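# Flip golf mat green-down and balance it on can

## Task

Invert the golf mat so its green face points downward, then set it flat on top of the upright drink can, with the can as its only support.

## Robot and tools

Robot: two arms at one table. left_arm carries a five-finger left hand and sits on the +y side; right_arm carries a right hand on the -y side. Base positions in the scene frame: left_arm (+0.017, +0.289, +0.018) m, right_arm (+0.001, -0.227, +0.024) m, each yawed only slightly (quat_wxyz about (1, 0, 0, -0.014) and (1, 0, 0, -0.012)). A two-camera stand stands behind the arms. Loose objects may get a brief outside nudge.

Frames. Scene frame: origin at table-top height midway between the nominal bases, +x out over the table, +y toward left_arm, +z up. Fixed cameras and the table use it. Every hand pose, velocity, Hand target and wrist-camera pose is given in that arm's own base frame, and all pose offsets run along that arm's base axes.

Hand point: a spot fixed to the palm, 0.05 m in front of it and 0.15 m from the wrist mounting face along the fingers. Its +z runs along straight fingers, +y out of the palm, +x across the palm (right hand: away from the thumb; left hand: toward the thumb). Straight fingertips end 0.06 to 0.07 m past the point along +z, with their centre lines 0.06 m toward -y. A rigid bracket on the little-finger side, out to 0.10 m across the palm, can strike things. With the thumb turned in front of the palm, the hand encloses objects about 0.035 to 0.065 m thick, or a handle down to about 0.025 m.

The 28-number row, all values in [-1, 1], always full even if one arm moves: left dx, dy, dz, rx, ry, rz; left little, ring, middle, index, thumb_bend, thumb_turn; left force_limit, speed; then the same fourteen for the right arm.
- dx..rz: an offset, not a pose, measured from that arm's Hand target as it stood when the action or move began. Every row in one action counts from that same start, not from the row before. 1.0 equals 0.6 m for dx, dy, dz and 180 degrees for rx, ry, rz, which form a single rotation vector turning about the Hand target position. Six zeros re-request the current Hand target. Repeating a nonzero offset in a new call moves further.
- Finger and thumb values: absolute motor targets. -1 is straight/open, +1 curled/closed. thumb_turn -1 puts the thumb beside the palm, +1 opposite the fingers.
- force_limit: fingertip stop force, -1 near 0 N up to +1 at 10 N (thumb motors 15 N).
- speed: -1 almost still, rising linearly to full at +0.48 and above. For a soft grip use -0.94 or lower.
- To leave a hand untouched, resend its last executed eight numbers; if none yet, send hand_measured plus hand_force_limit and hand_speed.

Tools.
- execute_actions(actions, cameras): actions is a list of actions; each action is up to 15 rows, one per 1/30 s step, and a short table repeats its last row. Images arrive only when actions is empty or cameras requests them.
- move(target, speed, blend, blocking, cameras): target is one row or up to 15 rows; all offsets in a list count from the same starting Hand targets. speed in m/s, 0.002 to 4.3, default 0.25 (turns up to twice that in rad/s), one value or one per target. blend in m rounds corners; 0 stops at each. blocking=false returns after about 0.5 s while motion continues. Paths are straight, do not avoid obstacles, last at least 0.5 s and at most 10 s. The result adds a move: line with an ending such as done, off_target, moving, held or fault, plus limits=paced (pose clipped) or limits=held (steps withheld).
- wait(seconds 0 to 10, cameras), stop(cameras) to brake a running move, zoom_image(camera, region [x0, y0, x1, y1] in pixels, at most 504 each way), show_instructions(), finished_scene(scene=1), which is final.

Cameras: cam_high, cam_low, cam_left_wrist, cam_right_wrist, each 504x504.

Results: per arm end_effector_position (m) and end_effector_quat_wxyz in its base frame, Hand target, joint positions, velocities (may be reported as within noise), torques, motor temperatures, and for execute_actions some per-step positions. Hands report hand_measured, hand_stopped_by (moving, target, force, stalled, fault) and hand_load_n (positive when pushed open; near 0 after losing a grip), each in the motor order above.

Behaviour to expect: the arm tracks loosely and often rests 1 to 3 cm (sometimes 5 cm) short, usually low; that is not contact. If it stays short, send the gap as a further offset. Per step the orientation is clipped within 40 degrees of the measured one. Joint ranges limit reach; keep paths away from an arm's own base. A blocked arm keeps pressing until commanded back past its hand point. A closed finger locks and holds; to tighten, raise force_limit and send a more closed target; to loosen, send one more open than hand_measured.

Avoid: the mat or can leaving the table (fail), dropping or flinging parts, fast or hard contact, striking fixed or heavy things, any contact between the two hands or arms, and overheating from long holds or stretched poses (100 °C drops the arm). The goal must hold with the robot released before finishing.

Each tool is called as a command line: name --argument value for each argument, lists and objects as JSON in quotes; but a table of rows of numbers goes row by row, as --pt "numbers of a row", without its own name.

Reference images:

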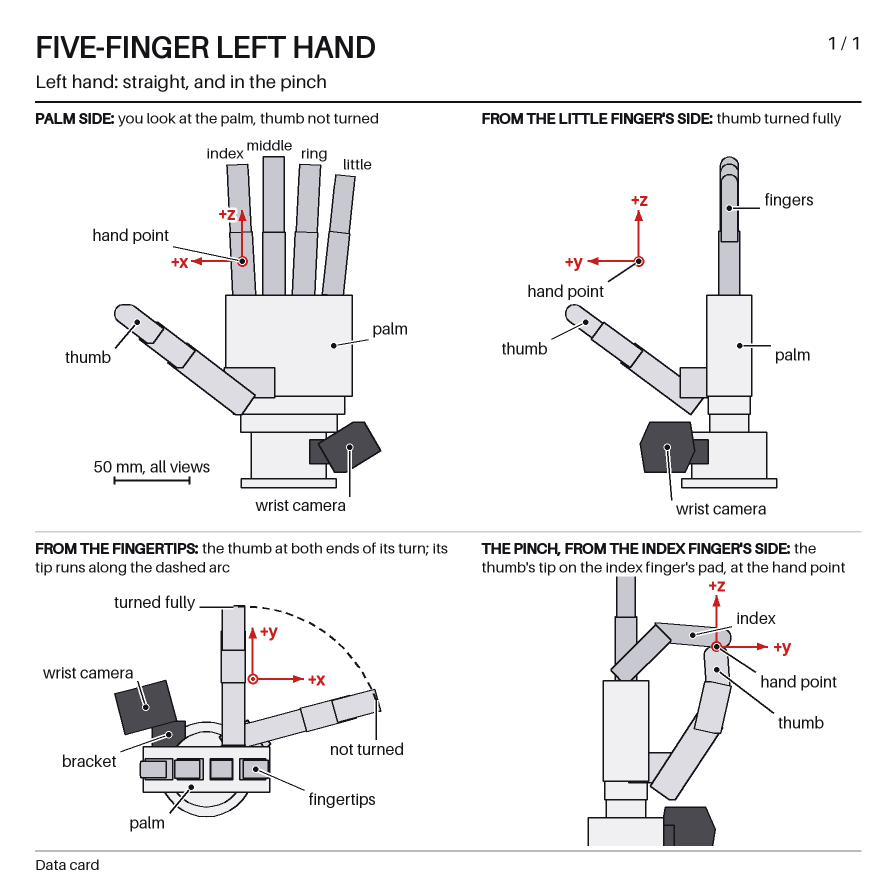

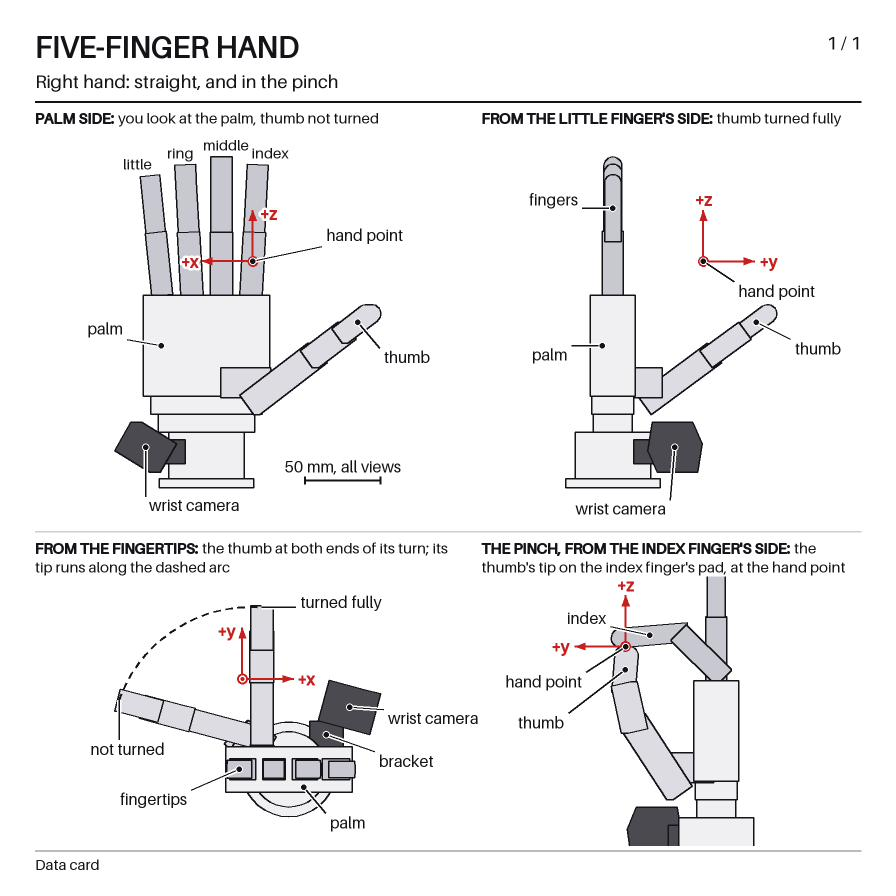

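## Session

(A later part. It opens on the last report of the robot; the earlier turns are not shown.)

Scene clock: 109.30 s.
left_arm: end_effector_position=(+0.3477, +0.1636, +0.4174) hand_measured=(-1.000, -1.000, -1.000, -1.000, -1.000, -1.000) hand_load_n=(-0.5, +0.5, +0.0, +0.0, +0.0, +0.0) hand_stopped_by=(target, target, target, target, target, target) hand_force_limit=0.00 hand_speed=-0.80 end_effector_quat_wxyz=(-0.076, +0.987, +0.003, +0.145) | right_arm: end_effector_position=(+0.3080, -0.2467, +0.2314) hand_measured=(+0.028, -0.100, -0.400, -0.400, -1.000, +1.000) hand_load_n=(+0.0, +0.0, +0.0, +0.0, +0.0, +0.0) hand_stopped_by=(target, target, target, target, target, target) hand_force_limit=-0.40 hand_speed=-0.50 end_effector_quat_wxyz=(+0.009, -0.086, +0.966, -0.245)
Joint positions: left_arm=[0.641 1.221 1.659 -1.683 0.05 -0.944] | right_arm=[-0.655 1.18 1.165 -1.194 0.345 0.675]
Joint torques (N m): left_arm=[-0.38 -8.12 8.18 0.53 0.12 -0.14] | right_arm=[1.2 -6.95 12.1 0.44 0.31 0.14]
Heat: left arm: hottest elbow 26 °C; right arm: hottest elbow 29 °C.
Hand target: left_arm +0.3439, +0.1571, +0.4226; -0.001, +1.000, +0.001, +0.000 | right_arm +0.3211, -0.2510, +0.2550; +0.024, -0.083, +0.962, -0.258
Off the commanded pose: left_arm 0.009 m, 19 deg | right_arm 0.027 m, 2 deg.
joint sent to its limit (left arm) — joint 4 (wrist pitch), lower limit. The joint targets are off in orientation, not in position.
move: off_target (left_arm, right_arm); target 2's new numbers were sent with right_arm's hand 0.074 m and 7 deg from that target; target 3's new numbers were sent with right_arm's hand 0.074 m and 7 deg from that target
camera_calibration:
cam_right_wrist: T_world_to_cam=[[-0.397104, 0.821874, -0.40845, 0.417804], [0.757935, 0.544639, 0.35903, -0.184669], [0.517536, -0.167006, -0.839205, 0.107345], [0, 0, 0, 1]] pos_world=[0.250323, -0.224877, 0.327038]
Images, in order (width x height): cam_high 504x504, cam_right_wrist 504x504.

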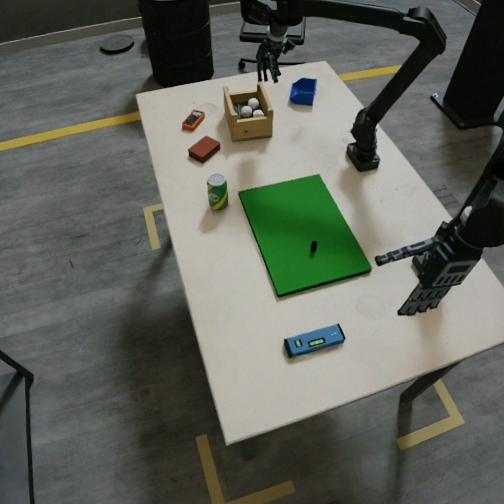

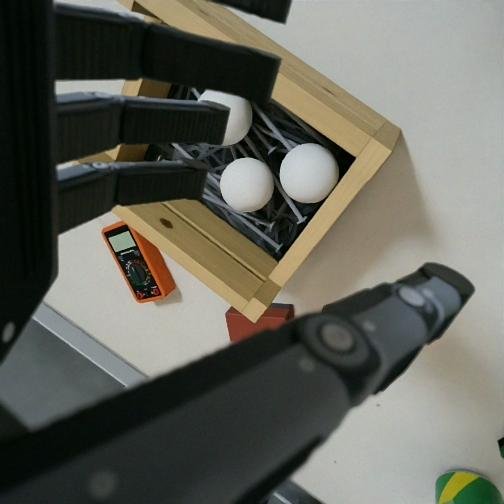

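move --pt "0 0 0 0 0 0 -1 -1 -1 -1 -1 -1 0 -0.8 0.1648 0.2517 0.058 -0.0424 -0.0724 0.1768 -0.1 -0.1 -0.1 -0.1 -0.35 1 -0.4 -0.5" --pt "0 0 0 0 0 0 -1 -1 -1 -1 -1 -1 0 -0.8 0.165 0.618 0.025 -0.0847 -0.1449 0.3537 -0.1 -0.1 -0.1 -0.1 -0.35 1 -0.4 -0.5" --pt "0 0 0 0 0 0 -1 -1 -1 -1 -1 -1 0 -0.8 0.0125 0.992 -0.125 -0.1271 -0.2173 0.5305 -0.1 -0.1 -0.1 -0.1 -0.35 1 -0.4 -0.5" --speed '[0.35,0.35,0.3]' --blend '[0.05,0.05,0]' --cameras '["cam_right_wrist","cam_high","cam_low"]'

Scene clock: 123.50 s.
left_arm: end_effector_position=(+0.3477, +0.1636, +0.4174) hand_measured=(-1.000, -1.000, -1.000, -1.000, -1.000, -1.000) hand_load_n=(+0.0, +0.0, +0.0, +0.0, +0.0, +0.0) hand_stopped_by=(target, target, target, target, target, target) hand_force_limit=0.00 hand_speed=-0.80 end_effector_quat_wxyz=(-0.076, +0.987, +0.003, +0.145) | right_arm: end_effector_position=(+0.3274, +0.3387, +0.1772) hand_measured=(+0.028, -0.100, -0.100, -0.100, -0.350, +1.000) hand_load_n=(+0.0, +0.0, +0.0, +0.0, +0.0, +0.0) hand_stopped_by=(target, target, target, target, target, target) hand_force_limit=-0.40 hand_speed=-0.50 end_effector_quat_wxyz=(-0.462, +0.674, -0.475, +0.328)
Joint positions: left_arm=[0.641 1.221 1.659 -1.683 0.05 -0.944] | right_arm=[0.942 1.084 0.645 0.003 0.557 0.239]
Joint torques (N m): left_arm=[-0.38 -8.12 8.17 0.54 0.13 -0.14] | right_arm=[0.91 -5.19 7.99 2.86 0.24 -0.04]
Heat: left arm: hottest elbow 26 °C; right arm: hottest elbow 31 °C.
Hand target: left_arm +0.3439, +0.1571, +0.4226; -0.001, +1.000, +0.001, +0.000 | right_arm +0.3286, +0.3443, +0.1802; -0.470, +0.671, -0.470, +0.329
Off the commanded pose: left_arm 0.009 m, 19 deg | right_arm 0.006 m, 1 deg.
joint sent to its limit (left arm) — joint 4 (wrist pitch), lower limit. The joint targets are off in orientation, not in position.
move: off_target (left_arm)
camera_calibration:
cam_right_wrist: T_world_to_cam=[[-0.290833, -0.361697, -0.885772, 0.372894], [-0.802588, 0.596196, 0.0200698, 0.0548016], [0.520834, 0.716747, -0.463687, -0.217308], [0, 0, 0, 1]] pos_world=[0.265615, 0.257957, 0.228436]
Images, in order (width x height): cam_high 504x504, cam_low 504x504, cam_right_wrist 504x504.

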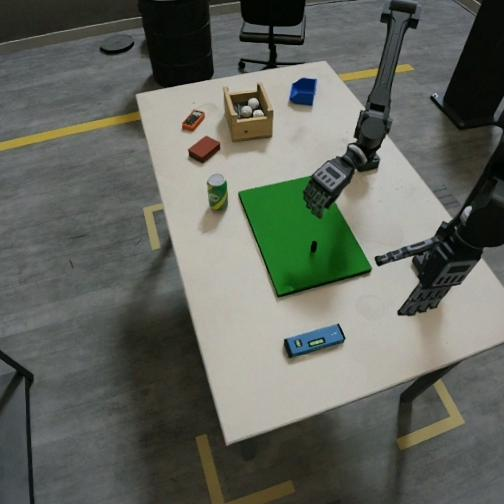

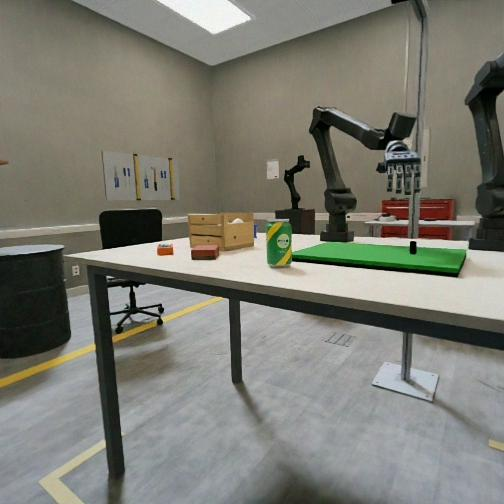

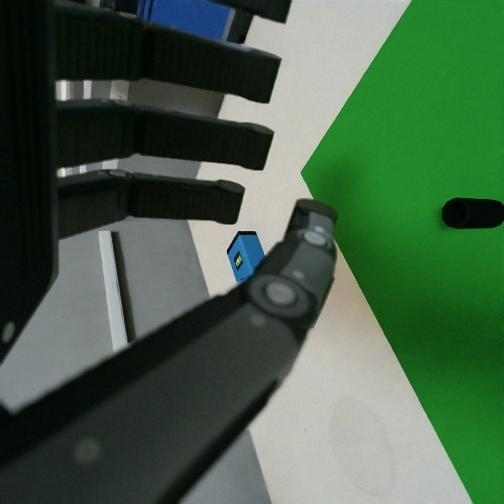

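move --target '[0,0,0,0,0,0,-1,-1,-1,-1,-1,-1,0,-0.8,0.0333,0.028,-0.135,0,0,0,-0.1,-0.1,-0.1,-0.1,-0.35,1,-0.4,-0.5]' --speed 0.2 --cameras '["cam_right_wrist"]'

Scene clock: 125.23 s.
left_arm: end_effector_position=(+0.3477, +0.1636, +0.4174) hand_measured=(-1.000, -1.000, -1.000, -1.000, -1.000, -1.000) hand_load_n=(+0.0, +0.0, +0.0, +0.0, +0.0, +0.0) hand_stopped_by=(target, target, target, target, target, target) hand_force_limit=0.00 hand_speed=-0.80 end_effector_quat_wxyz=(-0.076, +0.987, +0.003, +0.145) | right_arm: end_effector_position=(+0.3411, +0.3606, +0.0950) hand_measured=(+0.028, -0.100, -0.100, -0.100, -0.350, +1.000) hand_load_n=(+0.0, +0.0, +0.0, +0.0, +0.0, +0.0) hand_stopped_by=(target, target, target, target, target, target) hand_force_limit=-0.40 hand_speed=-0.50 end_effector_quat_wxyz=(-0.463, +0.678, -0.469, +0.325)
Joint positions: left_arm=[0.641 1.221 1.659 -1.683 0.05 -0.944] | right_arm=[0.942 1.33 0.575 0.32 0.546 0.229]
Joint torques (N m): left_arm=[-0.38 -8.18 8.17 0.53 0.12 -0.14] | right_arm=[-0.44 -7.06 6.79 2.8 0.03 -0.03]
Heat: left arm: hottest elbow 26 °C; right arm: hottest elbow 31 °C.
Hand target: left_arm +0.3439, +0.1571, +0.4226; -0.001, +1.000, +0.001, +0.000 | right_arm +0.3485, +0.3610, +0.0990; -0.470, +0.671, -0.470, +0.329
Off the commanded pose: left_arm 0.009 m, 19 deg | right_arm 0.009 m, 1 deg.
joint sent to its limit (left arm) — joint 4 (wrist pitch), lower limit. The joint targets are off in orientation, not in position.
move: off_target (left_arm)
camera_calibration:
cam_right_wrist: T_world_to_cam=[[-0.285968, -0.369739, -0.884034, 0.313137], [-0.810953, 0.584843, 0.0177222, 0.0614976], [0.510469, 0.721977, -0.467087, -0.276394], [0, 0, 0, 1]] pos_world=[0.280509, 0.279363, 0.146634]
Images, in order (width x height): cam_right_wrist 504x504.

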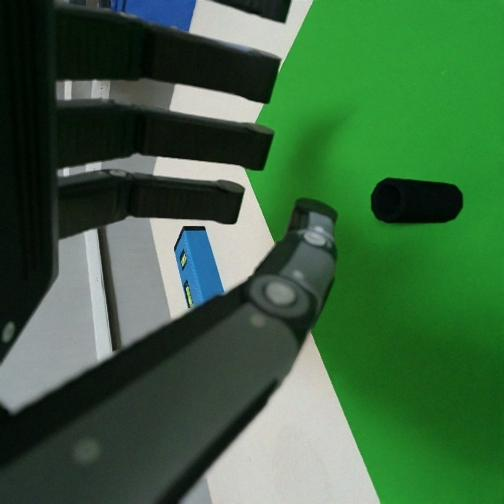

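move --target '[0,0,0,0,0,0,-1,-1,-1,-1,-1,-1,0,-0.8,0.0075,-0.0075,-0.07,0,0,0,-0.1,-0.1,-0.1,-0.1,-0.35,1,-0.4,-0.5]' --speed 0.15 --cameras '["cam_right_wrist"]'

Scene clock: 126.90 s.
left_arm: end_effector_position=(+0.3477, +0.1636, +0.4174) hand_measured=(-1.000, -1.000, -1.000, -1.000, -1.000, -1.000) hand_load_n=(+0.5, +0.0, +0.0, +0.0, +0.0, +0.0) hand_stopped_by=(target, target, target, target, target, target) hand_force_limit=0.00 hand_speed=-0.80 end_effector_quat_wxyz=(-0.076, +0.987, +0.003, +0.145) | right_arm: end_effector_position=(+0.3465, +0.3577, +0.0549) hand_measured=(+0.028, -0.100, -0.100, -0.100, -0.350, +1.000) hand_load_n=(+0.0, +0.0, +0.0, +0.0, +0.0, +0.0) hand_stopped_by=(target, target, target, target, target, target) hand_force_limit=-0.40 hand_speed=-0.50 end_effector_quat_wxyz=(-0.464, +0.677, -0.469, +0.325)
Joint positions: left_arm=[0.641 1.221 1.659 -1.683 0.05 -0.944] | right_arm=[0.924 1.45 0.533 0.49 0.529 0.221]
Joint torques (N m): left_arm=[-0.32 -8.12 8.17 0.54 0.13 -0.13] | right_arm=[-0.62 -7.65 5.68 2.88 0.02 -0.04]
Heat: left arm: hottest elbow 26 °C; right arm: hottest elbow 31 °C.
Hand target: left_arm +0.3439, +0.1571, +0.4226; -0.001, +1.000, +0.001, +0.000 | right_arm +0.3531, +0.3567, +0.0571; -0.470, +0.671, -0.470, +0.329
Off the commanded pose: left_arm 0.009 m, 19 deg | right_arm 0.007 m, 1 deg.
joint sent to its limit (left arm) — joint 4 (wrist pitch), lower limit. The joint targets are off in orientation, not in position.
move: off_target (left_arm)
camera_calibration:
cam_right_wrist: T_world_to_cam=[[-0.284197, -0.366962, -0.88576, 0.276528], [-0.811196, 0.584493, 0.0181236, 0.0684515], [0.51107, 0.723676, -0.463789, -0.296817], [0, 0, 0, 1]] pos_world=[0.28581, 0.276265, 0.106036]
Images, in order (width x height): cam_right_wrist 504x504.

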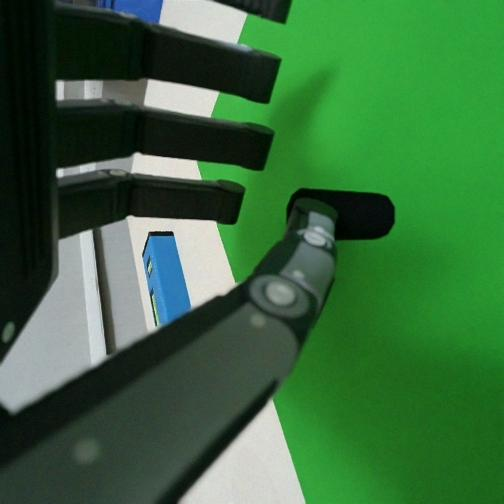

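move --target '[0,0,0,0,0,0,-1,-1,-1,-1,-1,-1,0,-0.8,0.0033,0.0005,-0.0475,0,0,0,-0.1,-0.1,-0.1,-0.1,-0.35,1,-0.4,-0.5]' --speed 0.08 --cameras '["cam_right_wrist"]'

Scene clock: 128.47 s.
left_arm: end_effector_position=(+0.3477, +0.1636, +0.4174) hand_measured=(-1.000, -1.000, -1.000, -1.000, -1.000, -1.000) hand_load_n=(+0.0, +0.0, +0.0, +0.0, +0.0, -0.5) hand_stopped_by=(target, target, target, target, target, target) hand_force_limit=0.00 hand_speed=-0.80 end_effector_quat_wxyz=(-0.076, +0.987, +0.003, +0.145) | right_arm: end_effector_position=(+0.3496, +0.3610, +0.0516) hand_measured=(+0.028, -0.100, -0.100, -0.100, -0.350, +1.000) hand_load_n=(+0.0, +0.0, +0.0, +0.0, +1.0, -4.5) hand_stopped_by=(target, target, target, target, target, target) hand_force_limit=-0.40 hand_speed=-0.50 end_effector_quat_wxyz=(-0.487, +0.661, -0.467, +0.327)
Joint positions: left_arm=[0.641 1.221 1.659 -1.683 0.05 -0.944] | right_arm=[0.924 1.493 0.509 0.616 0.528 0.216]
Joint torques (N m): left_arm=[-0.32 -8.18 8.18 0.53 0.12 -0.14] | right_arm=[-0.79 -4.07 5.64 2.4 -0.1 -0.01]
Heat: left arm: hottest elbow 26 °C; right arm: hottest elbow 31 °C.
Hand target: left_arm +0.3439, +0.1571, +0.4226; -0.001, +1.000, +0.001, +0.000 | right_arm +0.3551, +0.3568, +0.0285; -0.469, +0.671, -0.470, +0.329
Off the commanded pose: left_arm 0.009 m, 19 deg | right_arm 0.024 m, 2 deg.
joint sent to its limit (left arm) — joint 4 (wrist pitch), lower limit. The joint targets are off in orientation, not in position.
move: off_target (left_arm, right_arm)
camera_calibration:
cam_right_wrist: T_world_to_cam=[[-0.250578, -0.329098, -0.910442, 0.251522], [-0.812694, 0.582543, 0.0131031, 0.0706268], [0.52606, 0.743194, -0.413428, -0.317093], [0, 0, 0, 1]] pos_world=[0.287234, 0.277294, 0.0969754]
Images, in order (width x height): cam_right_wrist 504x504.

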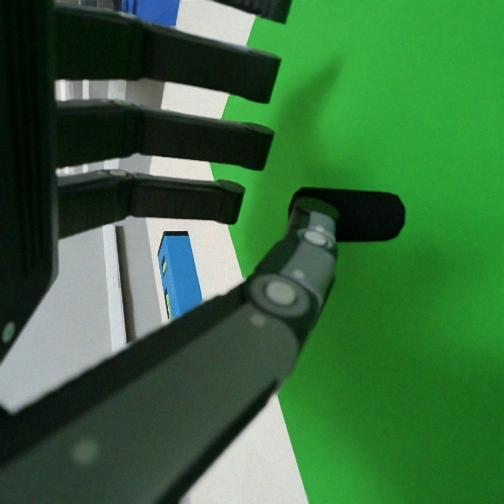

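move --pt "0 0 0 0 0 0 -1 -1 -1 -1 -1 -1 0 -0.8 -0.0068 0.005 0.0608 0 0 0 -0.1 -0.1 -0.1 -0.1 -0.35 1 -0.4 -0.5" --pt "0 0 0 0 0 0 -1 -1 -1 -1 -1 -1 0 -0.8 -0.0068 0.005 0.0608 0 0 0 -0.1 -0.1 -0.1 -0.1 -0.5 1 -0.4 -0.5" --pt "0 0 0 0 0 0 -1 -1 -1 -1 -1 -1 0 -0.8 -0.0068 0.005 0.0208 0 0 0 -0.1 -0.1 -0.1 -0.1 -0.5 1 -0.4 -0.5" --speed 0.08 --cameras '["cam_right_wrist"]'

Scene clock: 131.97 s.
left_arm: end_effector_position=(+0.3477, +0.1636, +0.4174) hand_measured=(-1.000, -1.000, -1.000, -1.000, -1.000, -1.000) hand_load_n=(+0.0, +0.0, +0.0, +0.0, +0.0, -0.5) hand_stopped_by=(target, target, target, target, target, target) hand_force_limit=0.00 hand_speed=-0.80 end_effector_quat_wxyz=(-0.076, +0.987, +0.003, +0.145) | right_arm: end_effector_position=(+0.3437, +0.3519, +0.0327) hand_measured=(+0.028, -0.100, -0.100, -0.100, -0.500, +1.000) hand_load_n=(+0.0, +0.0, +0.0, +0.0, +0.0, +0.0) hand_stopped_by=(target, target, target, target, target, target) hand_force_limit=-0.40 hand_speed=-0.50 end_effector_quat_wxyz=(-0.456, +0.682, -0.469, +0.327)
Joint positions: left_arm=[0.641 1.221 1.659 -1.683 0.05 -0.944] | right_arm=[0.924 1.503 0.51 0.55 0.533 0.217]
Joint torques (N m): left_arm=[-0.38 -8.18 8.18 0.57 0.12 -0.14] | right_arm=[0.15 -7.77 6.31 2.81 0.24 0.05]
Heat: left arm: hottest elbow 26 °C; right arm: hottest elbow 30 °C.
Hand target: left_arm +0.3439, +0.1571, +0.4226; -0.001, +1.000, +0.001, +0.000 | right_arm +0.3509, +0.3599, +0.0409; -0.469, +0.671, -0.469, +0.329
Off the commanded pose: left_arm 0.009 m, 19 deg | right_arm 0.014 m, 2 deg.
joint sent to its limit (left arm) — joint 4 (wrist pitch), lower limit. The joint targets are off in orientation, not in position.
move: off_target (left_arm, right_arm); target 2's new numbers were sent with right_arm's hand 0.026 m and 2 deg from that target
camera_calibration:
cam_right_wrist: T_world_to_cam=[[-0.291751, -0.381504, -0.877118, 0.261415], [-0.809396, 0.5871, 0.013865, 0.0686098], [0.509666, 0.713981, -0.480074, -0.297069], [0, 0, 0, 1]] pos_world=[0.283207, 0.271552, 0.0857256]
Images, in order (width x height): cam_right_wrist 504x504.

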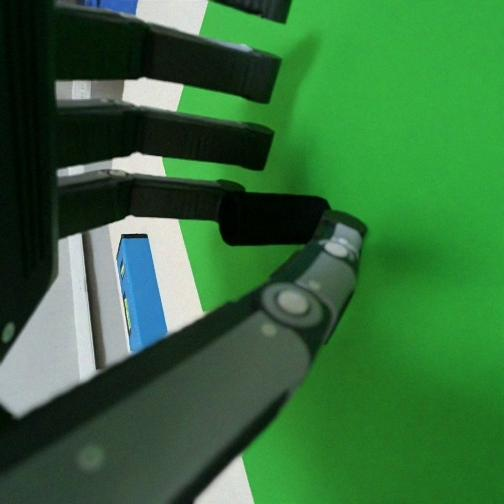

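move --target '[0,0,0,0,0,0,-1,-1,-1,-1,-1,-1,0,-0.8,-0.005,0.018,0.005,0,0,0,-0.1,-0.1,-0.1,-0.1,-0.5,1,-0.4,-0.5]' --speed 0.08 --cameras '["cam_right_wrist"]'

Scene clock: 133.20 s.
left_arm: end_effector_position=(+0.3477, +0.1636, +0.4174) hand_measured=(-1.000, -1.000, -1.000, -1.000, -1.000, -1.000) hand_load_n=(+0.0, -0.5, +0.0, +0.0, +0.0, +0.0) hand_stopped_by=(target, target, target, target, target, target) hand_force_limit=0.00 hand_speed=-0.80 end_effector_quat_wxyz=(-0.076, +0.987, +0.003, +0.145) | right_arm: end_effector_position=(+0.3417, +0.3531, +0.0335) hand_measured=(+0.028, -0.100, -0.100, -0.100, -0.500, +1.000) hand_load_n=(+0.0, +0.0, -0.5, +0.0, +0.0, +0.0) hand_stopped_by=(target, target, target, target, target, target) hand_force_limit=-0.40 hand_speed=-0.50 end_effector_quat_wxyz=(-0.455, +0.679, -0.470, +0.332)
Joint positions: left_arm=[0.641 1.221 1.659 -1.683 0.05 -0.944] | right_arm=[0.937 1.503 0.51 0.55 0.555 0.22]
Joint torques (N m): left_arm=[-0.44 -8.18 8.18 0.54 0.12 -0.14] | right_arm=[1.14 -7.47 7.86 1.96 0.26 0.16]
Heat: left arm: hottest elbow 26 °C; right arm: hottest elbow 30 °C.
Hand target: left_arm +0.3439, +0.1571, +0.4226; -0.001, +1.000, +0.001, +0.000 | right_arm +0.3480, +0.3707, +0.0440; -0.470, +0.671, -0.470, +0.329
Off the commanded pose: left_arm 0.009 m, 19 deg | right_arm 0.021 m, 2 deg.
joint sent to its limit (left arm) — joint 4 (wrist pitch), lower limit. The joint targets are off in orientation, not in position.
move: off_target (left_arm, right_arm)
camera_calibration:
cam_right_wrist: T_world_to_cam=[[-0.288696, -0.38159, -0.878091, 0.260978], [-0.804516, 0.593896, 0.00641828, 0.0624639], [0.519046, 0.708291, -0.478451, -0.297696], [0, 0, 0, 1]] pos_world=[0.280114, 0.273345, 0.0863289]
Images, in order (width x height): cam_right_wrist 504x504.

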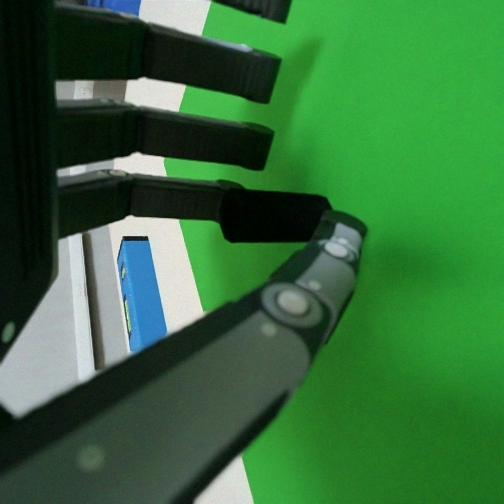

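move --pt "0 0 0 0 0 0 -1 -1 -1 -1 -1 -1 0 -0.8 0.005 -0.01 0.03 0 0 0 -0.1 -0.1 -0.1 -0.1 -0.5 1 -0.4 -0.5" --speed 0.08 --cameras '["cam_right_wrist"]'

Scene clock: 134.43 s.
left_arm: end_effector_position=(+0.3477, +0.1636, +0.4174) hand_measured=(-1.000, -1.000, -1.000, -1.000, -1.000, -1.000) hand_load_n=(+0.0, +0.0, -0.5, +0.0, +0.0, +0.0) hand_stopped_by=(target, target, target, target, target, target) hand_force_limit=0.00 hand_speed=-0.80 end_effector_quat_wxyz=(-0.076, +0.987, +0.003, +0.145) | right_arm: end_effector_position=(+0.3380, +0.3510, +0.0383) hand_measured=(+0.028, -0.100, -0.100, -0.100, -0.500, +1.000) hand_load_n=(+0.0, +0.0, +0.0, +0.0, +0.0, +0.0) hand_stopped_by=(target, target, target, target, target, target) hand_force_limit=-0.40 hand_speed=-0.50 end_effector_quat_wxyz=(-0.451, +0.685, -0.468, +0.329)
Joint positions: left_arm=[0.641 1.221 1.659 -1.683 0.05 -0.944] | right_arm=[0.937 1.471 0.51 0.504 0.546 0.22]
Joint torques (N m): left_arm=[-0.44 -8.18 8.16 0.55 0.12 -0.14] | right_arm=[0.03 -9.76 8.42 1.26 0.05 0.05]
Heat: left arm: hottest elbow 26 °C; right arm: hottest elbow 30 °C.
Hand target: left_arm +0.3439, +0.1571, +0.4226; -0.001, +1.000, +0.001, +0.000 | right_arm +0.3510, +0.3646, +0.0620; -0.469, +0.671, -0.469, +0.329
Off the commanded pose: left_arm 0.009 m, 19 deg | right_arm 0.030 m, 3 deg.
joint sent to its limit (left arm) — joint 4 (wrist pitch), lower limit. The joint targets are off in orientation, not in position.
move: off_target (left_arm, right_arm)
camera_calibration:
cam_right_wrist: T_world_to_cam=[[-0.295642, -0.391829, -0.871244, 0.268989], [-0.809448, 0.587096, 0.0106347, 0.0645564], [0.507336, 0.70837, -0.490736, -0.287628], [0, 0, 0, 1]] pos_world=[0.277703, 0.271244, 0.0925187]
Images, in order (width x height): cam_right_wrist 504x504.

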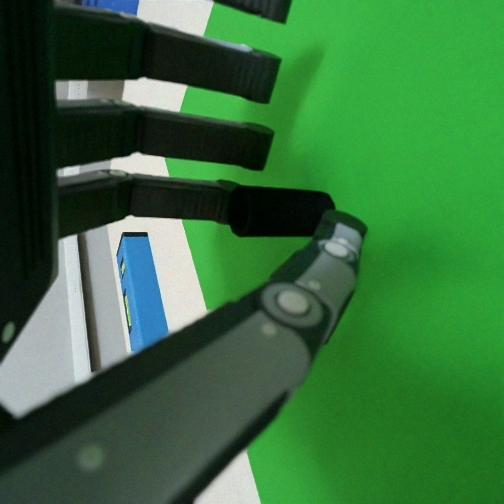

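execute_actions --actions '[]' --cameras '["cam_high","cam_low"]'

zoom_image --camera "cam_low" --region '[280, 180, 500, 300]'

Scene clock: 134.67 s.
left_arm: end_effector_position=(+0.3477, +0.1636, +0.4174) hand_measured=(-1.000, -1.000, -1.000, -1.000, -1.000, -1.000) hand_load_n=(+0.0, +0.0, +0.0, +0.0, +0.0, +0.0) hand_stopped_by=(target, target, target, target, target, target) hand_force_limit=0.00 hand_speed=-0.80 end_effector_quat_wxyz=(-0.076, +0.987, +0.003, +0.145) | right_arm: end_effector_position=(+0.3380, +0.3510, +0.0383) hand_measured=(+0.028, -0.100, -0.100, -0.100, -0.500, +1.000) hand_load_n=(+0.0, +0.0, +0.0, +0.0, +0.0, +0.0) hand_stopped_by=(target, target, target, target, target, target) hand_force_limit=-0.40 hand_speed=-0.50 end_effector_quat_wxyz=(-0.451, +0.685, -0.468, +0.329)
Joint positions: left_arm=[0.641 1.221 1.659 -1.683 0.05 -0.944] | right_arm=[0.937 1.471 0.51 0.504 0.546 0.22]
Joint velocities: within noise
Joint torques (N m): left_arm=[-0.38 -8.12 8.18 0.53 0.13 -0.14] | right_arm=[-0.15 -9.7 8.4 1.31 0.04 0.05]
Motor temperatures (°C): left_arm=[21 21 26 21 22 21] | right_arm=[21 24 30 22 20 24]
Heat: left arm: hottest elbow 26 °C; right arm: hottest elbow 30 °C.
Hand target: left_arm +0.3439, +0.1571, +0.4226; -0.001, +1.000, +0.001, +0.000 | right_arm +0.3510, +0.3646, +0.0620; -0.470, +0.671, -0.469, +0.329
Off the commanded pose: left_arm 0.009 m, 19 deg | right_arm 0.030 m, 3 deg.
Images, in order (width x height): cam_high 504x504, cam_low 504x504.

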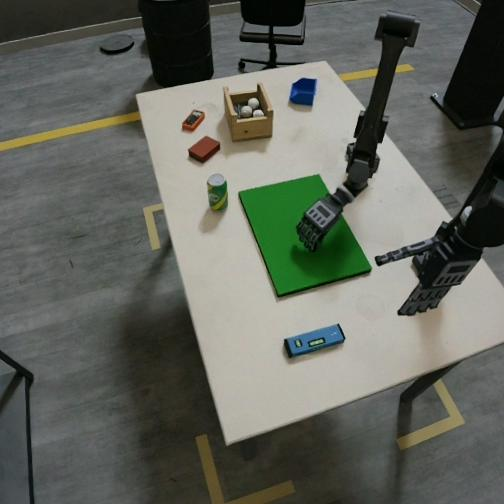

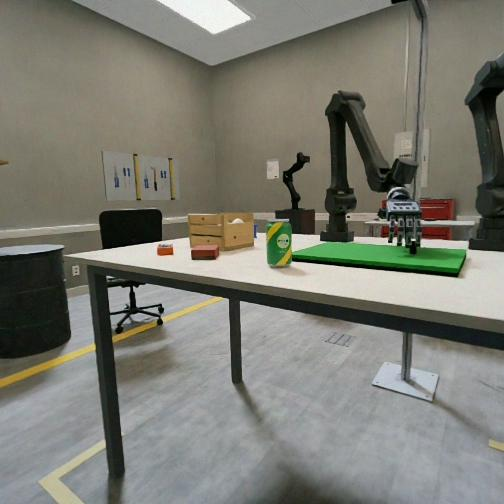

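Scaled by 2.291 from the camera's 504x504 image, which has a finer 720x720 frame.

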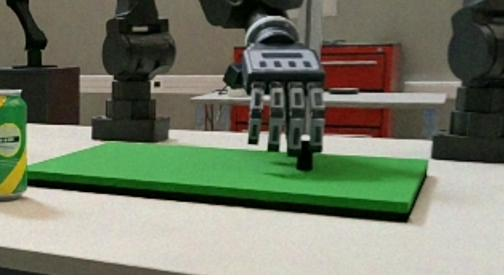

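zoom_image --camera "cam_low" --region '[380, 210, 440, 265]'

Scaled by 8.400 from the camera's 504x504 image, which has a finer 720x720 frame.

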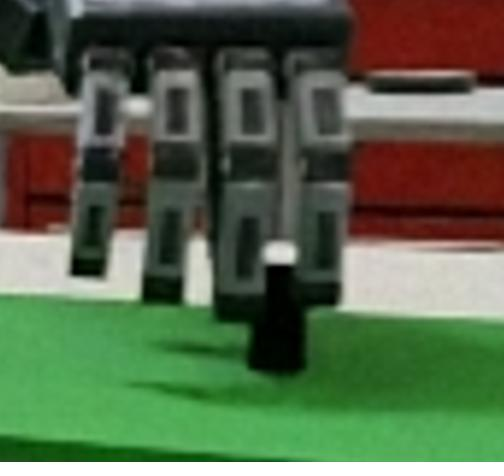

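move --pt "0 0 0 0 0 0 -1 -1 -1 -1 -1 -1 0 -0.8 0.0 0.0 0.03 0 0 0 -0.1 -0.1 -0.1 -0.1 -0.5 1 -0.4 -0.5" --speed 0.08 --cameras '["cam_right_wrist","cam_low"]'

Scene clock: 136.27 s.
left_arm: end_effector_position=(+0.3477, +0.1636, +0.4174) hand_measured=(-1.000, -1.000, -1.000, -1.000, -1.000, -1.000) hand_load_n=(+0.0, +0.0, +0.0, +0.0, +0.0, +0.0) hand_stopped_by=(target, target, target, target, target, target) hand_force_limit=0.00 hand_speed=-0.80 end_effector_quat_wxyz=(-0.076, +0.987, +0.003, +0.145) | right_arm: end_effector_position=(+0.3371, +0.3499, +0.0536) hand_measured=(+0.028, -0.100, -0.100, -0.100, -0.500, +1.000) hand_load_n=(+0.0, -0.5, +0.0, +0.0, +0.0, +0.0) hand_stopped_by=(target, target, target, target, target, target) hand_force_limit=-0.40 hand_speed=-0.50 end_effector_quat_wxyz=(-0.449, +0.686, -0.468, +0.329)
Joint positions: left_arm=[0.641 1.221 1.659 -1.683 0.05 -0.944] | right_arm=[0.937 1.417 0.521 0.434 0.546 0.22]
Joint torques (N m): left_arm=[-0.44 -8.18 8.2 0.53 0.13 -0.14] | right_arm=[-0.09 -9.35 9.22 1.29 0.04 0.04]
Heat: left arm: hottest elbow 26 °C; right arm: hottest elbow 30 °C.
Hand target: left_arm +0.3439, +0.1571, +0.4226; -0.001, +1.000, +0.001, +0.000 | right_arm +0.3510, +0.3647, +0.0801; -0.470, +0.671, -0.469, +0.329
Off the commanded pose: left_arm 0.009 m, 19 deg | right_arm 0.033 m, 3 deg.
joint sent to its limit (left arm) — joint 4 (wrist pitch), lower limit. The joint targets are off in orientation, not in position.
move: off_target (left_arm, right_arm)
camera_calibration:
cam_right_wrist: T_world_to_cam=[[-0.297807, -0.394763, -0.86918, 0.283234], [-0.80944, 0.587106, 0.0106875, 0.0643993], [0.506081, 0.706731, -0.494381, -0.277674], [0, 0, 0, 1]] pos_world=[0.277002, 0.270242, 0.108216]
Images, in order (width x height): cam_low 504x504, cam_right_wrist 504x504.

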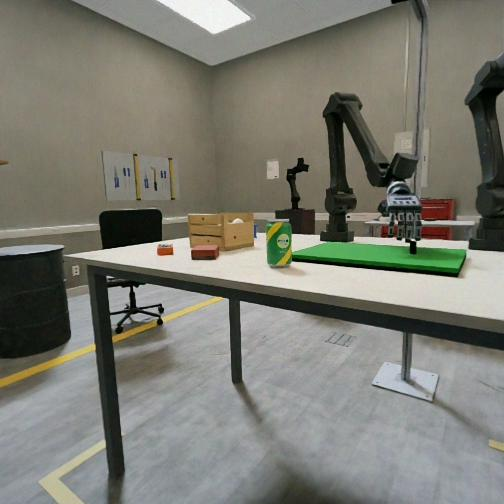

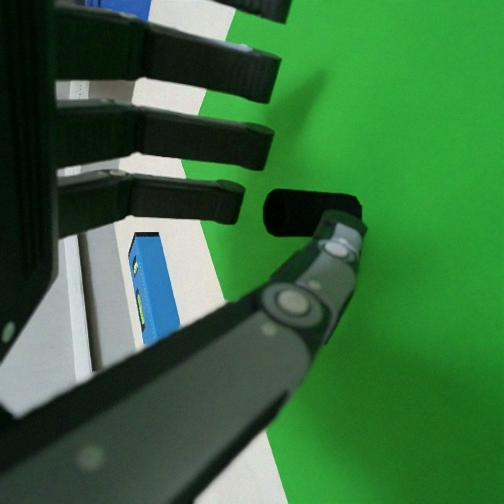

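move --pt "0 0 0 0 0 0 -1 -1 -1 -1 -1 -1 0 -0.8 0.0 0.025 0.035 0 0 0 -0.1 -0.1 -0.1 -0.1 -0.5 1 -0.4 -0.5" --pt "0 0 0 0 0 0 -1 -1 -1 -1 -1 -1 0 -0.8 0.0025 -0.007 -0.03 0 0 0 -0.1 -0.1 -0.1 -0.1 -0.5 1 -0.4 -0.5" --speed 0.1 --cameras '["cam_right_wrist"]'

Scene clock: 138.63 s.
left_arm: end_effector_position=(+0.3477, +0.1636, +0.4174) hand_measured=(-1.000, -1.000, -1.000, -1.000, -1.000, -1.000) hand_load_n=(+0.0, +0.0, +0.0, +0.0, +0.0, +0.0) hand_stopped_by=(target, target, target, target, target, target) hand_force_limit=0.00 hand_speed=-0.80 end_effector_quat_wxyz=(-0.076, +0.987, +0.003, +0.145) | right_arm: end_effector_position=(+0.3459, +0.3610, +0.0595) hand_measured=(+0.028, -0.100, -0.100, -0.100, -0.500, +1.000) hand_load_n=(+0.0, +0.0, +0.0, +0.0, +0.0, +0.0) hand_stopped_by=(target, target, target, target, target, target) hand_force_limit=-0.40 hand_speed=-0.50 end_effector_quat_wxyz=(-0.463, +0.678, -0.469, +0.326)
Joint positions: left_arm=[0.641 1.221 1.659 -1.683 0.05 -0.944] | right_arm=[0.932 1.441 0.544 0.467 0.536 0.222]
Joint torques (N m): left_arm=[-0.44 -8.12 8.17 0.54 0.12 -0.13] | right_arm=[-0.5 -7.65 5.82 2.86 0.03 -0.02]
Heat: left arm: hottest elbow 26 °C; right arm: hottest elbow 30 °C.
Hand target: left_arm +0.3439, +0.1571, +0.4226; -0.001, +1.000, +0.001, +0.000 | right_arm +0.3525, +0.3604, +0.0621; -0.470, +0.671, -0.470, +0.329
Off the commanded pose: left_arm 0.009 m, 19 deg | right_arm 0.007 m, 1 deg.
joint sent to its limit (left arm) — joint 4 (wrist pitch), lower limit. The joint targets are off in orientation, not in position.
move: off_target (left_arm)
camera_calibration:
cam_right_wrist: T_world_to_cam=[[-0.283707, -0.369348, -0.884925, 0.282254], [-0.811262, 0.58446, 0.0161499, 0.0661968], [0.511239, 0.722488, -0.465453, -0.296203], [0, 0, 0, 1]] pos_world=[0.285211, 0.279563, 0.110836]
Images, in order (width x height): cam_right_wrist 504x504.

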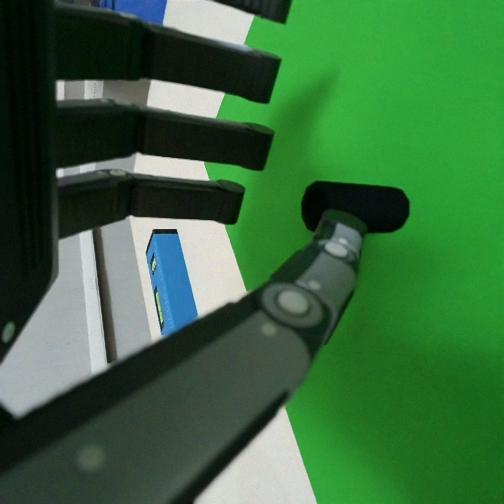

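move --pt "0 0 0 0 0 0 -1 -1 -1 -1 -1 -1 0 -0.8 0.0 -0.001 -0.032 0 0 0 -0.1 -0.1 -0.1 -0.1 -0.5 1 -0.4 -0.5" --speed 0.08 --cameras '["cam_right_wrist"]'

Scene clock: 139.87 s.
left_arm: end_effector_position=(+0.3477, +0.1636, +0.4174) hand_measured=(-1.000, -1.000, -1.000, -1.000, -1.000, -1.000) hand_load_n=(+0.0, +0.0, +0.0, +0.0, +0.0, +0.0) hand_stopped_by=(target, target, target, target, target, target) hand_force_limit=0.00 hand_speed=-0.80 end_effector_quat_wxyz=(-0.076, +0.987, +0.003, +0.145) | right_arm: end_effector_position=(+0.3464, +0.3616, +0.0419) hand_measured=(+0.028, -0.100, -0.100, -0.100, -0.500, +1.000) hand_load_n=(+0.0, +0.0, +0.0, +0.0, +0.0, +0.0) hand_stopped_by=(target, target, target, target, target, target) hand_force_limit=-0.40 hand_speed=-0.50 end_effector_quat_wxyz=(-0.465, +0.677, -0.468, +0.326)
Joint positions: left_arm=[0.641 1.221 1.659 -1.683 0.05 -0.944] | right_arm=[0.932 1.499 0.53 0.543 0.535 0.221]
Joint torques (N m): left_arm=[-0.38 -8.12 8.18 0.54 0.12 -0.13] | right_arm=[-0.56 -7.82 5.26 2.91 0.03 -0.02]
Heat: left arm: hottest elbow 26 °C; right arm: hottest elbow 30 °C.
Hand target: left_arm +0.3439, +0.1571, +0.4226; -0.001, +1.000, +0.001, +0.000 | right_arm +0.3526, +0.3598, +0.0429; -0.470, +0.671, -0.470, +0.329
Off the commanded pose: left_arm 0.009 m, 19 deg | right_arm 0.006 m, 1 deg.
joint sent to its limit (left arm) — joint 4 (wrist pitch), lower limit. The joint targets are off in orientation, not in position.
move: off_target (left_arm)
camera_calibration:
cam_right_wrist: T_world_to_cam=[[-0.281502, -0.367249, -0.886501, 0.265761], [-0.811842, 0.583657, 0.0160039, 0.0670015], [0.511536, 0.724204, -0.462449, -0.305951], [0, 0, 0, 1]] pos_world=[0.285712, 0.280066, 0.0930379]
Images, in order (width x height): cam_right_wrist 504x504.

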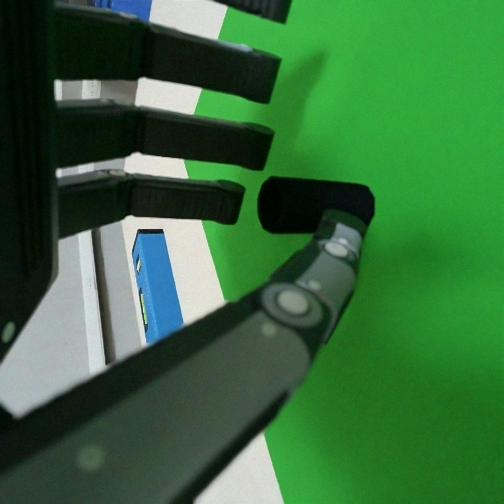

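move --pt "0 0 0 0 0 0 -1 -1 -1 -1 -1 -1 0 -0.8 0.0 -0.001 -0.009 0 0 0 -0.1 -0.1 -0.1 -0.1 -0.5 1 -0.4 -0.5" --pt "0 0 0 0 0 0 -1 -1 -1 -1 -1 -1 0 -0.8 0.0 -0.001 -0.009 0 0 0 -0.1 -0.1 0.4 0.4 0.3 1 -0.4 -0.8" --speed 0.06 --cameras '["cam_right_wrist"]'

Scene clock: 141.83 s.
left_arm: end_effector_position=(+0.3477, +0.1636, +0.4174) hand_measured=(-1.000, -1.000, -1.000, -1.000, -1.000, -1.000) hand_load_n=(+0.0, +0.0, +0.0, +0.0, -0.5, +0.0) hand_stopped_by=(target, target, target, target, target, target) hand_force_limit=0.00 hand_speed=-0.80 end_effector_quat_wxyz=(-0.076, +0.987, +0.003, +0.145) | right_arm: end_effector_position=(+0.3467, +0.3616, +0.0371) hand_measured=(+0.028, -0.100, +0.136, +0.248, -0.372, +1.000) hand_load_n=(+0.0, +0.0, +4.5, +4.0, +6.0, +0.5) hand_stopped_by=(target, target, force, force, force, target) hand_force_limit=-0.40 hand_speed=-0.80 end_effector_quat_wxyz=(-0.466, +0.676, -0.468, +0.325)
Joint positions: left_arm=[0.641 1.221 1.659 -1.683 0.05 -0.944] | right_arm=[0.93 1.516 0.525 0.568 0.533 0.221]
Joint torques (N m): left_arm=[-0.44 -8.23 8.18 0.55 0.12 -0.14] | right_arm=[-0.5 -7.88 5.05 2.8 0.08 -0.02]
Heat: left arm: hottest elbow 26 °C; right arm: hottest elbow 30 °C.
Hand target: left_arm +0.3439, +0.1571, +0.4226; -0.001, +1.000, +0.001, +0.000 | right_arm +0.3524, +0.3592, +0.0373; -0.469, +0.671, -0.469, +0.329
Off the commanded pose: left_arm 0.009 m, 19 deg | right_arm 0.006 m, 1 deg.
joint sent to its limit (left arm) — joint 4 (wrist pitch), lower limit. The joint targets are off in orientation, not in position.
move: off_target (left_arm)
camera_calibration:
cam_right_wrist: T_world_to_cam=[[-0.280176, -0.36508, -0.887816, 0.260382], [-0.812464, 0.582771, 0.0167552, 0.0678021], [0.511276, 0.726013, -0.459893, -0.308977], [0, 0, 0, 1]] pos_world=[0.286012, 0.279868, 0.0879396]
Images, in order (width x height): cam_right_wrist 504x504.

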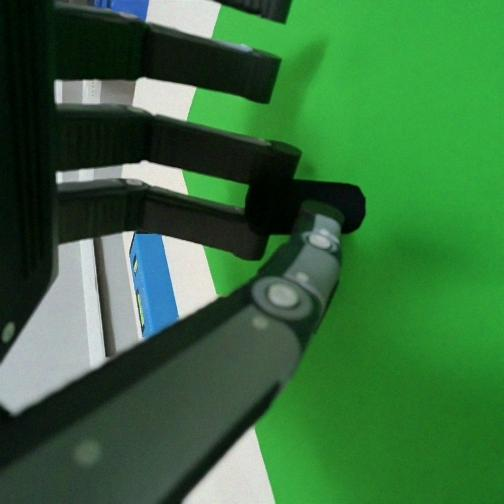

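move --pt "0 0 0 0 0 0 -1 -1 -1 -1 -1 -1 0 -0.8 0.0 0.0 0.0 0 0 0 -0.1 -0.1 0.6 0.6 0.35 1 0.3 -0.85" --pt "0 0 0 0 0 0 -1 -1 -1 -1 -1 -1 0 -0.8 0.0 -0.003 0.085 0 0 0 -0.1 -0.1 0.6 0.6 0.35 1 0.3 -0.85" --speed 0.05 --cameras '["cam_right_wrist","cam_low"]'

Scene clock: 144.67 s.
left_arm: end_effector_position=(+0.3477, +0.1636, +0.4174) hand_measured=(-1.000, -1.000, -1.000, -1.000, -1.000, -1.000) hand_load_n=(+0.0, +0.0, +0.0, +0.0, +0.0, -0.5) hand_stopped_by=(target, target, target, target, target, target) hand_force_limit=0.00 hand_speed=-0.80 end_effector_quat_wxyz=(-0.076, +0.987, +0.003, +0.145) | right_arm: end_effector_position=(+0.3346, +0.3471, +0.0497) hand_measured=(+0.028, -0.100, +0.146, +0.272, -0.366, +1.000) hand_load_n=(+0.0, +0.0, +6.5, +3.0, +12.5, -1.0) hand_stopped_by=(target, target, force, force, force, target) hand_force_limit=0.30 hand_speed=-0.85 end_effector_quat_wxyz=(-0.439, +0.697, -0.467, +0.322)
Joint positions: left_arm=[0.641 1.221 1.659 -1.683 0.05 -0.944] | right_arm=[0.93 1.409 0.525 0.393 0.525 0.219]
Joint torques (N m): left_arm=[-0.38 -8.18 8.17 0.54 0.13 -0.13] | right_arm=[-0.73 -11.34 8.55 1.83 0.31 -0.02]
Heat: left arm: hottest elbow 26 °C; right arm: hottest elbow 30 °C.
Hand target: left_arm +0.3439, +0.1571, +0.4226; -0.001, +1.000, +0.001, +0.000 | right_arm +0.3524, +0.3573, +0.0883; -0.469, +0.671, -0.470, +0.329
Off the commanded pose: left_arm 0.009 m, 19 deg | right_arm 0.044 m, 5 deg.
joint sent to its limit (left arm) — joint 4 (wrist pitch), lower limit. The joint targets are off in orientation, not in position.
move: off_target (left_arm, right_arm)
camera_calibration:
cam_right_wrist: T_world_to_cam=[[-0.314217, -0.414425, -0.854119, 0.289578], [-0.81577, 0.578043, 0.0196378, 0.0687805], [0.485579, 0.702936, -0.519706, -0.26686], [0, 0, 0, 1]] pos_world=[0.276681, 0.267835, 0.107295]
Images, in order (width x height): cam_low 504x504, cam_right_wrist 504x504.

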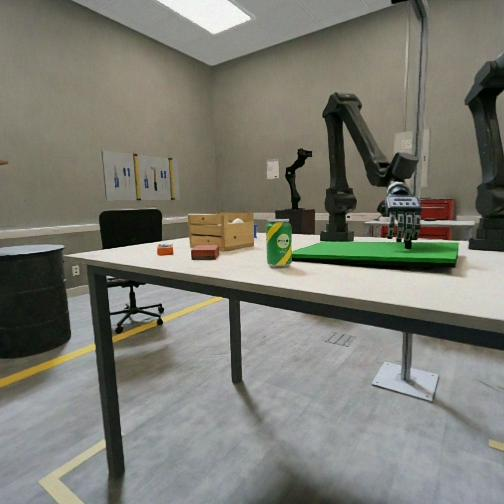

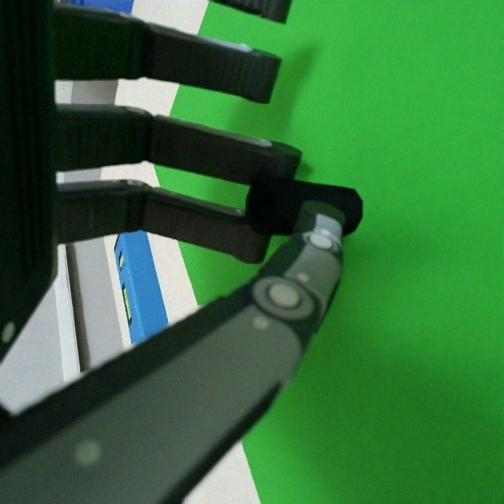

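zoom_image --camera "cam_low" --region '[280, 180, 500, 300]'

Scaled by 2.291 from the camera's 504x504 image, which has a finer 720x720 frame.

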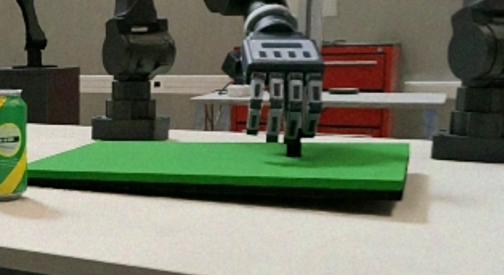

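move --pt "0 0 0 0 0 0 -1 -1 -1 -1 -1 -1 0 -0.8 0.026 0.1228 0.058 0.0556 0 0 -0.1 -0.1 0.6 0.6 0.35 1 0.3 -0.85" --speed 0.06 --cameras '["cam_right_wrist","cam_low","cam_high"]'

Scene clock: 152.97 s.
left_arm: end_effector_position=(+0.3477, +0.1636, +0.4174) hand_measured=(-1.000, -1.000, -1.000, -1.000, -1.000, -1.000) hand_load_n=(+0.0, +0.0, +0.0, +0.0, +0.0, +0.0) hand_stopped_by=(target, target, target, target, target, target) hand_force_limit=0.00 hand_speed=-0.80 end_effector_quat_wxyz=(-0.076, +0.987, +0.003, +0.145) | right_arm: end_effector_position=(+0.3482, +0.3885, +0.0705) hand_measured=(+0.028, -0.100, +0.146, +0.272, -0.366, +1.000) hand_load_n=(+0.0, +0.0, +6.0, +4.0, +13.0, -0.5) hand_stopped_by=(target, target, force, force, force, target) hand_force_limit=0.30 hand_speed=-0.85 end_effector_quat_wxyz=(-0.472, +0.666, -0.496, +0.297)
Joint positions: left_arm=[0.641 1.221 1.659 -1.683 0.05 -0.944] | right_arm=[0.951 1.455 0.615 0.385 0.534 0.321]
Joint torques (N m): left_arm=[-0.38 -8.18 8.18 0.54 0.13 -0.14] | right_arm=[1.44 -9.99 12.42 2.69 0.26 0.3]
Heat: left arm: hottest elbow 26 °C; right arm: hottest elbow 30 °C.
Hand target: left_arm +0.3439, +0.1571, +0.4226; -0.001, +1.000, +0.001, +0.000 | right_arm +0.3680, +0.4310, +0.1232; -0.526, +0.628, -0.496, +0.287
Off the commanded pose: left_arm 0.009 m, 19 deg | right_arm 0.071 m, 8 deg.
joint sent to its limit (left arm) — joint 4 (wrist pitch), lower limit. The joint targets are off in orientation, not in position.
move: off_target (left_arm, right_arm)
camera_calibration:
cam_right_wrist: T_world_to_cam=[[-0.331921, -0.305825, -0.892356, 0.295522], [-0.799521, 0.593224, 0.094082, 0.0387687], [0.500594, 0.744685, -0.441417, -0.318817], [0, 0, 0, 1]] pos_world=[0.288684, 0.304798, 0.119332]
Images, in order (width x height): cam_high 504x504, cam_low 504x504, cam_right_wrist 504x504.

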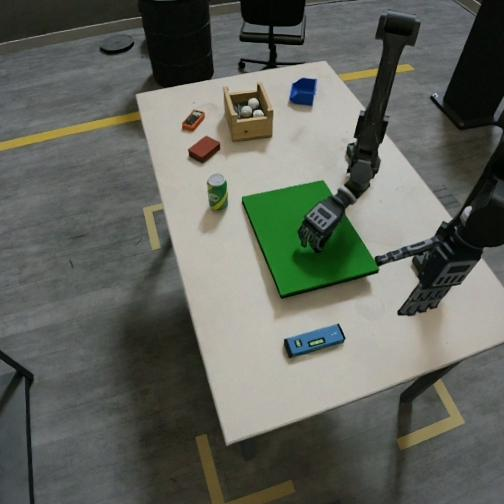

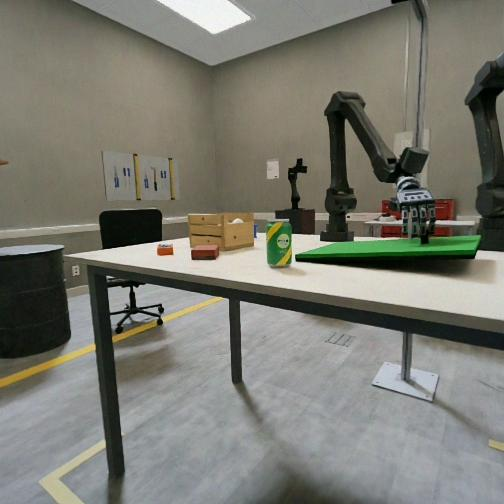

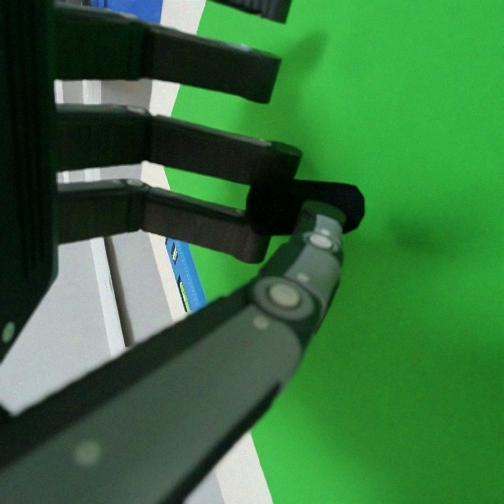

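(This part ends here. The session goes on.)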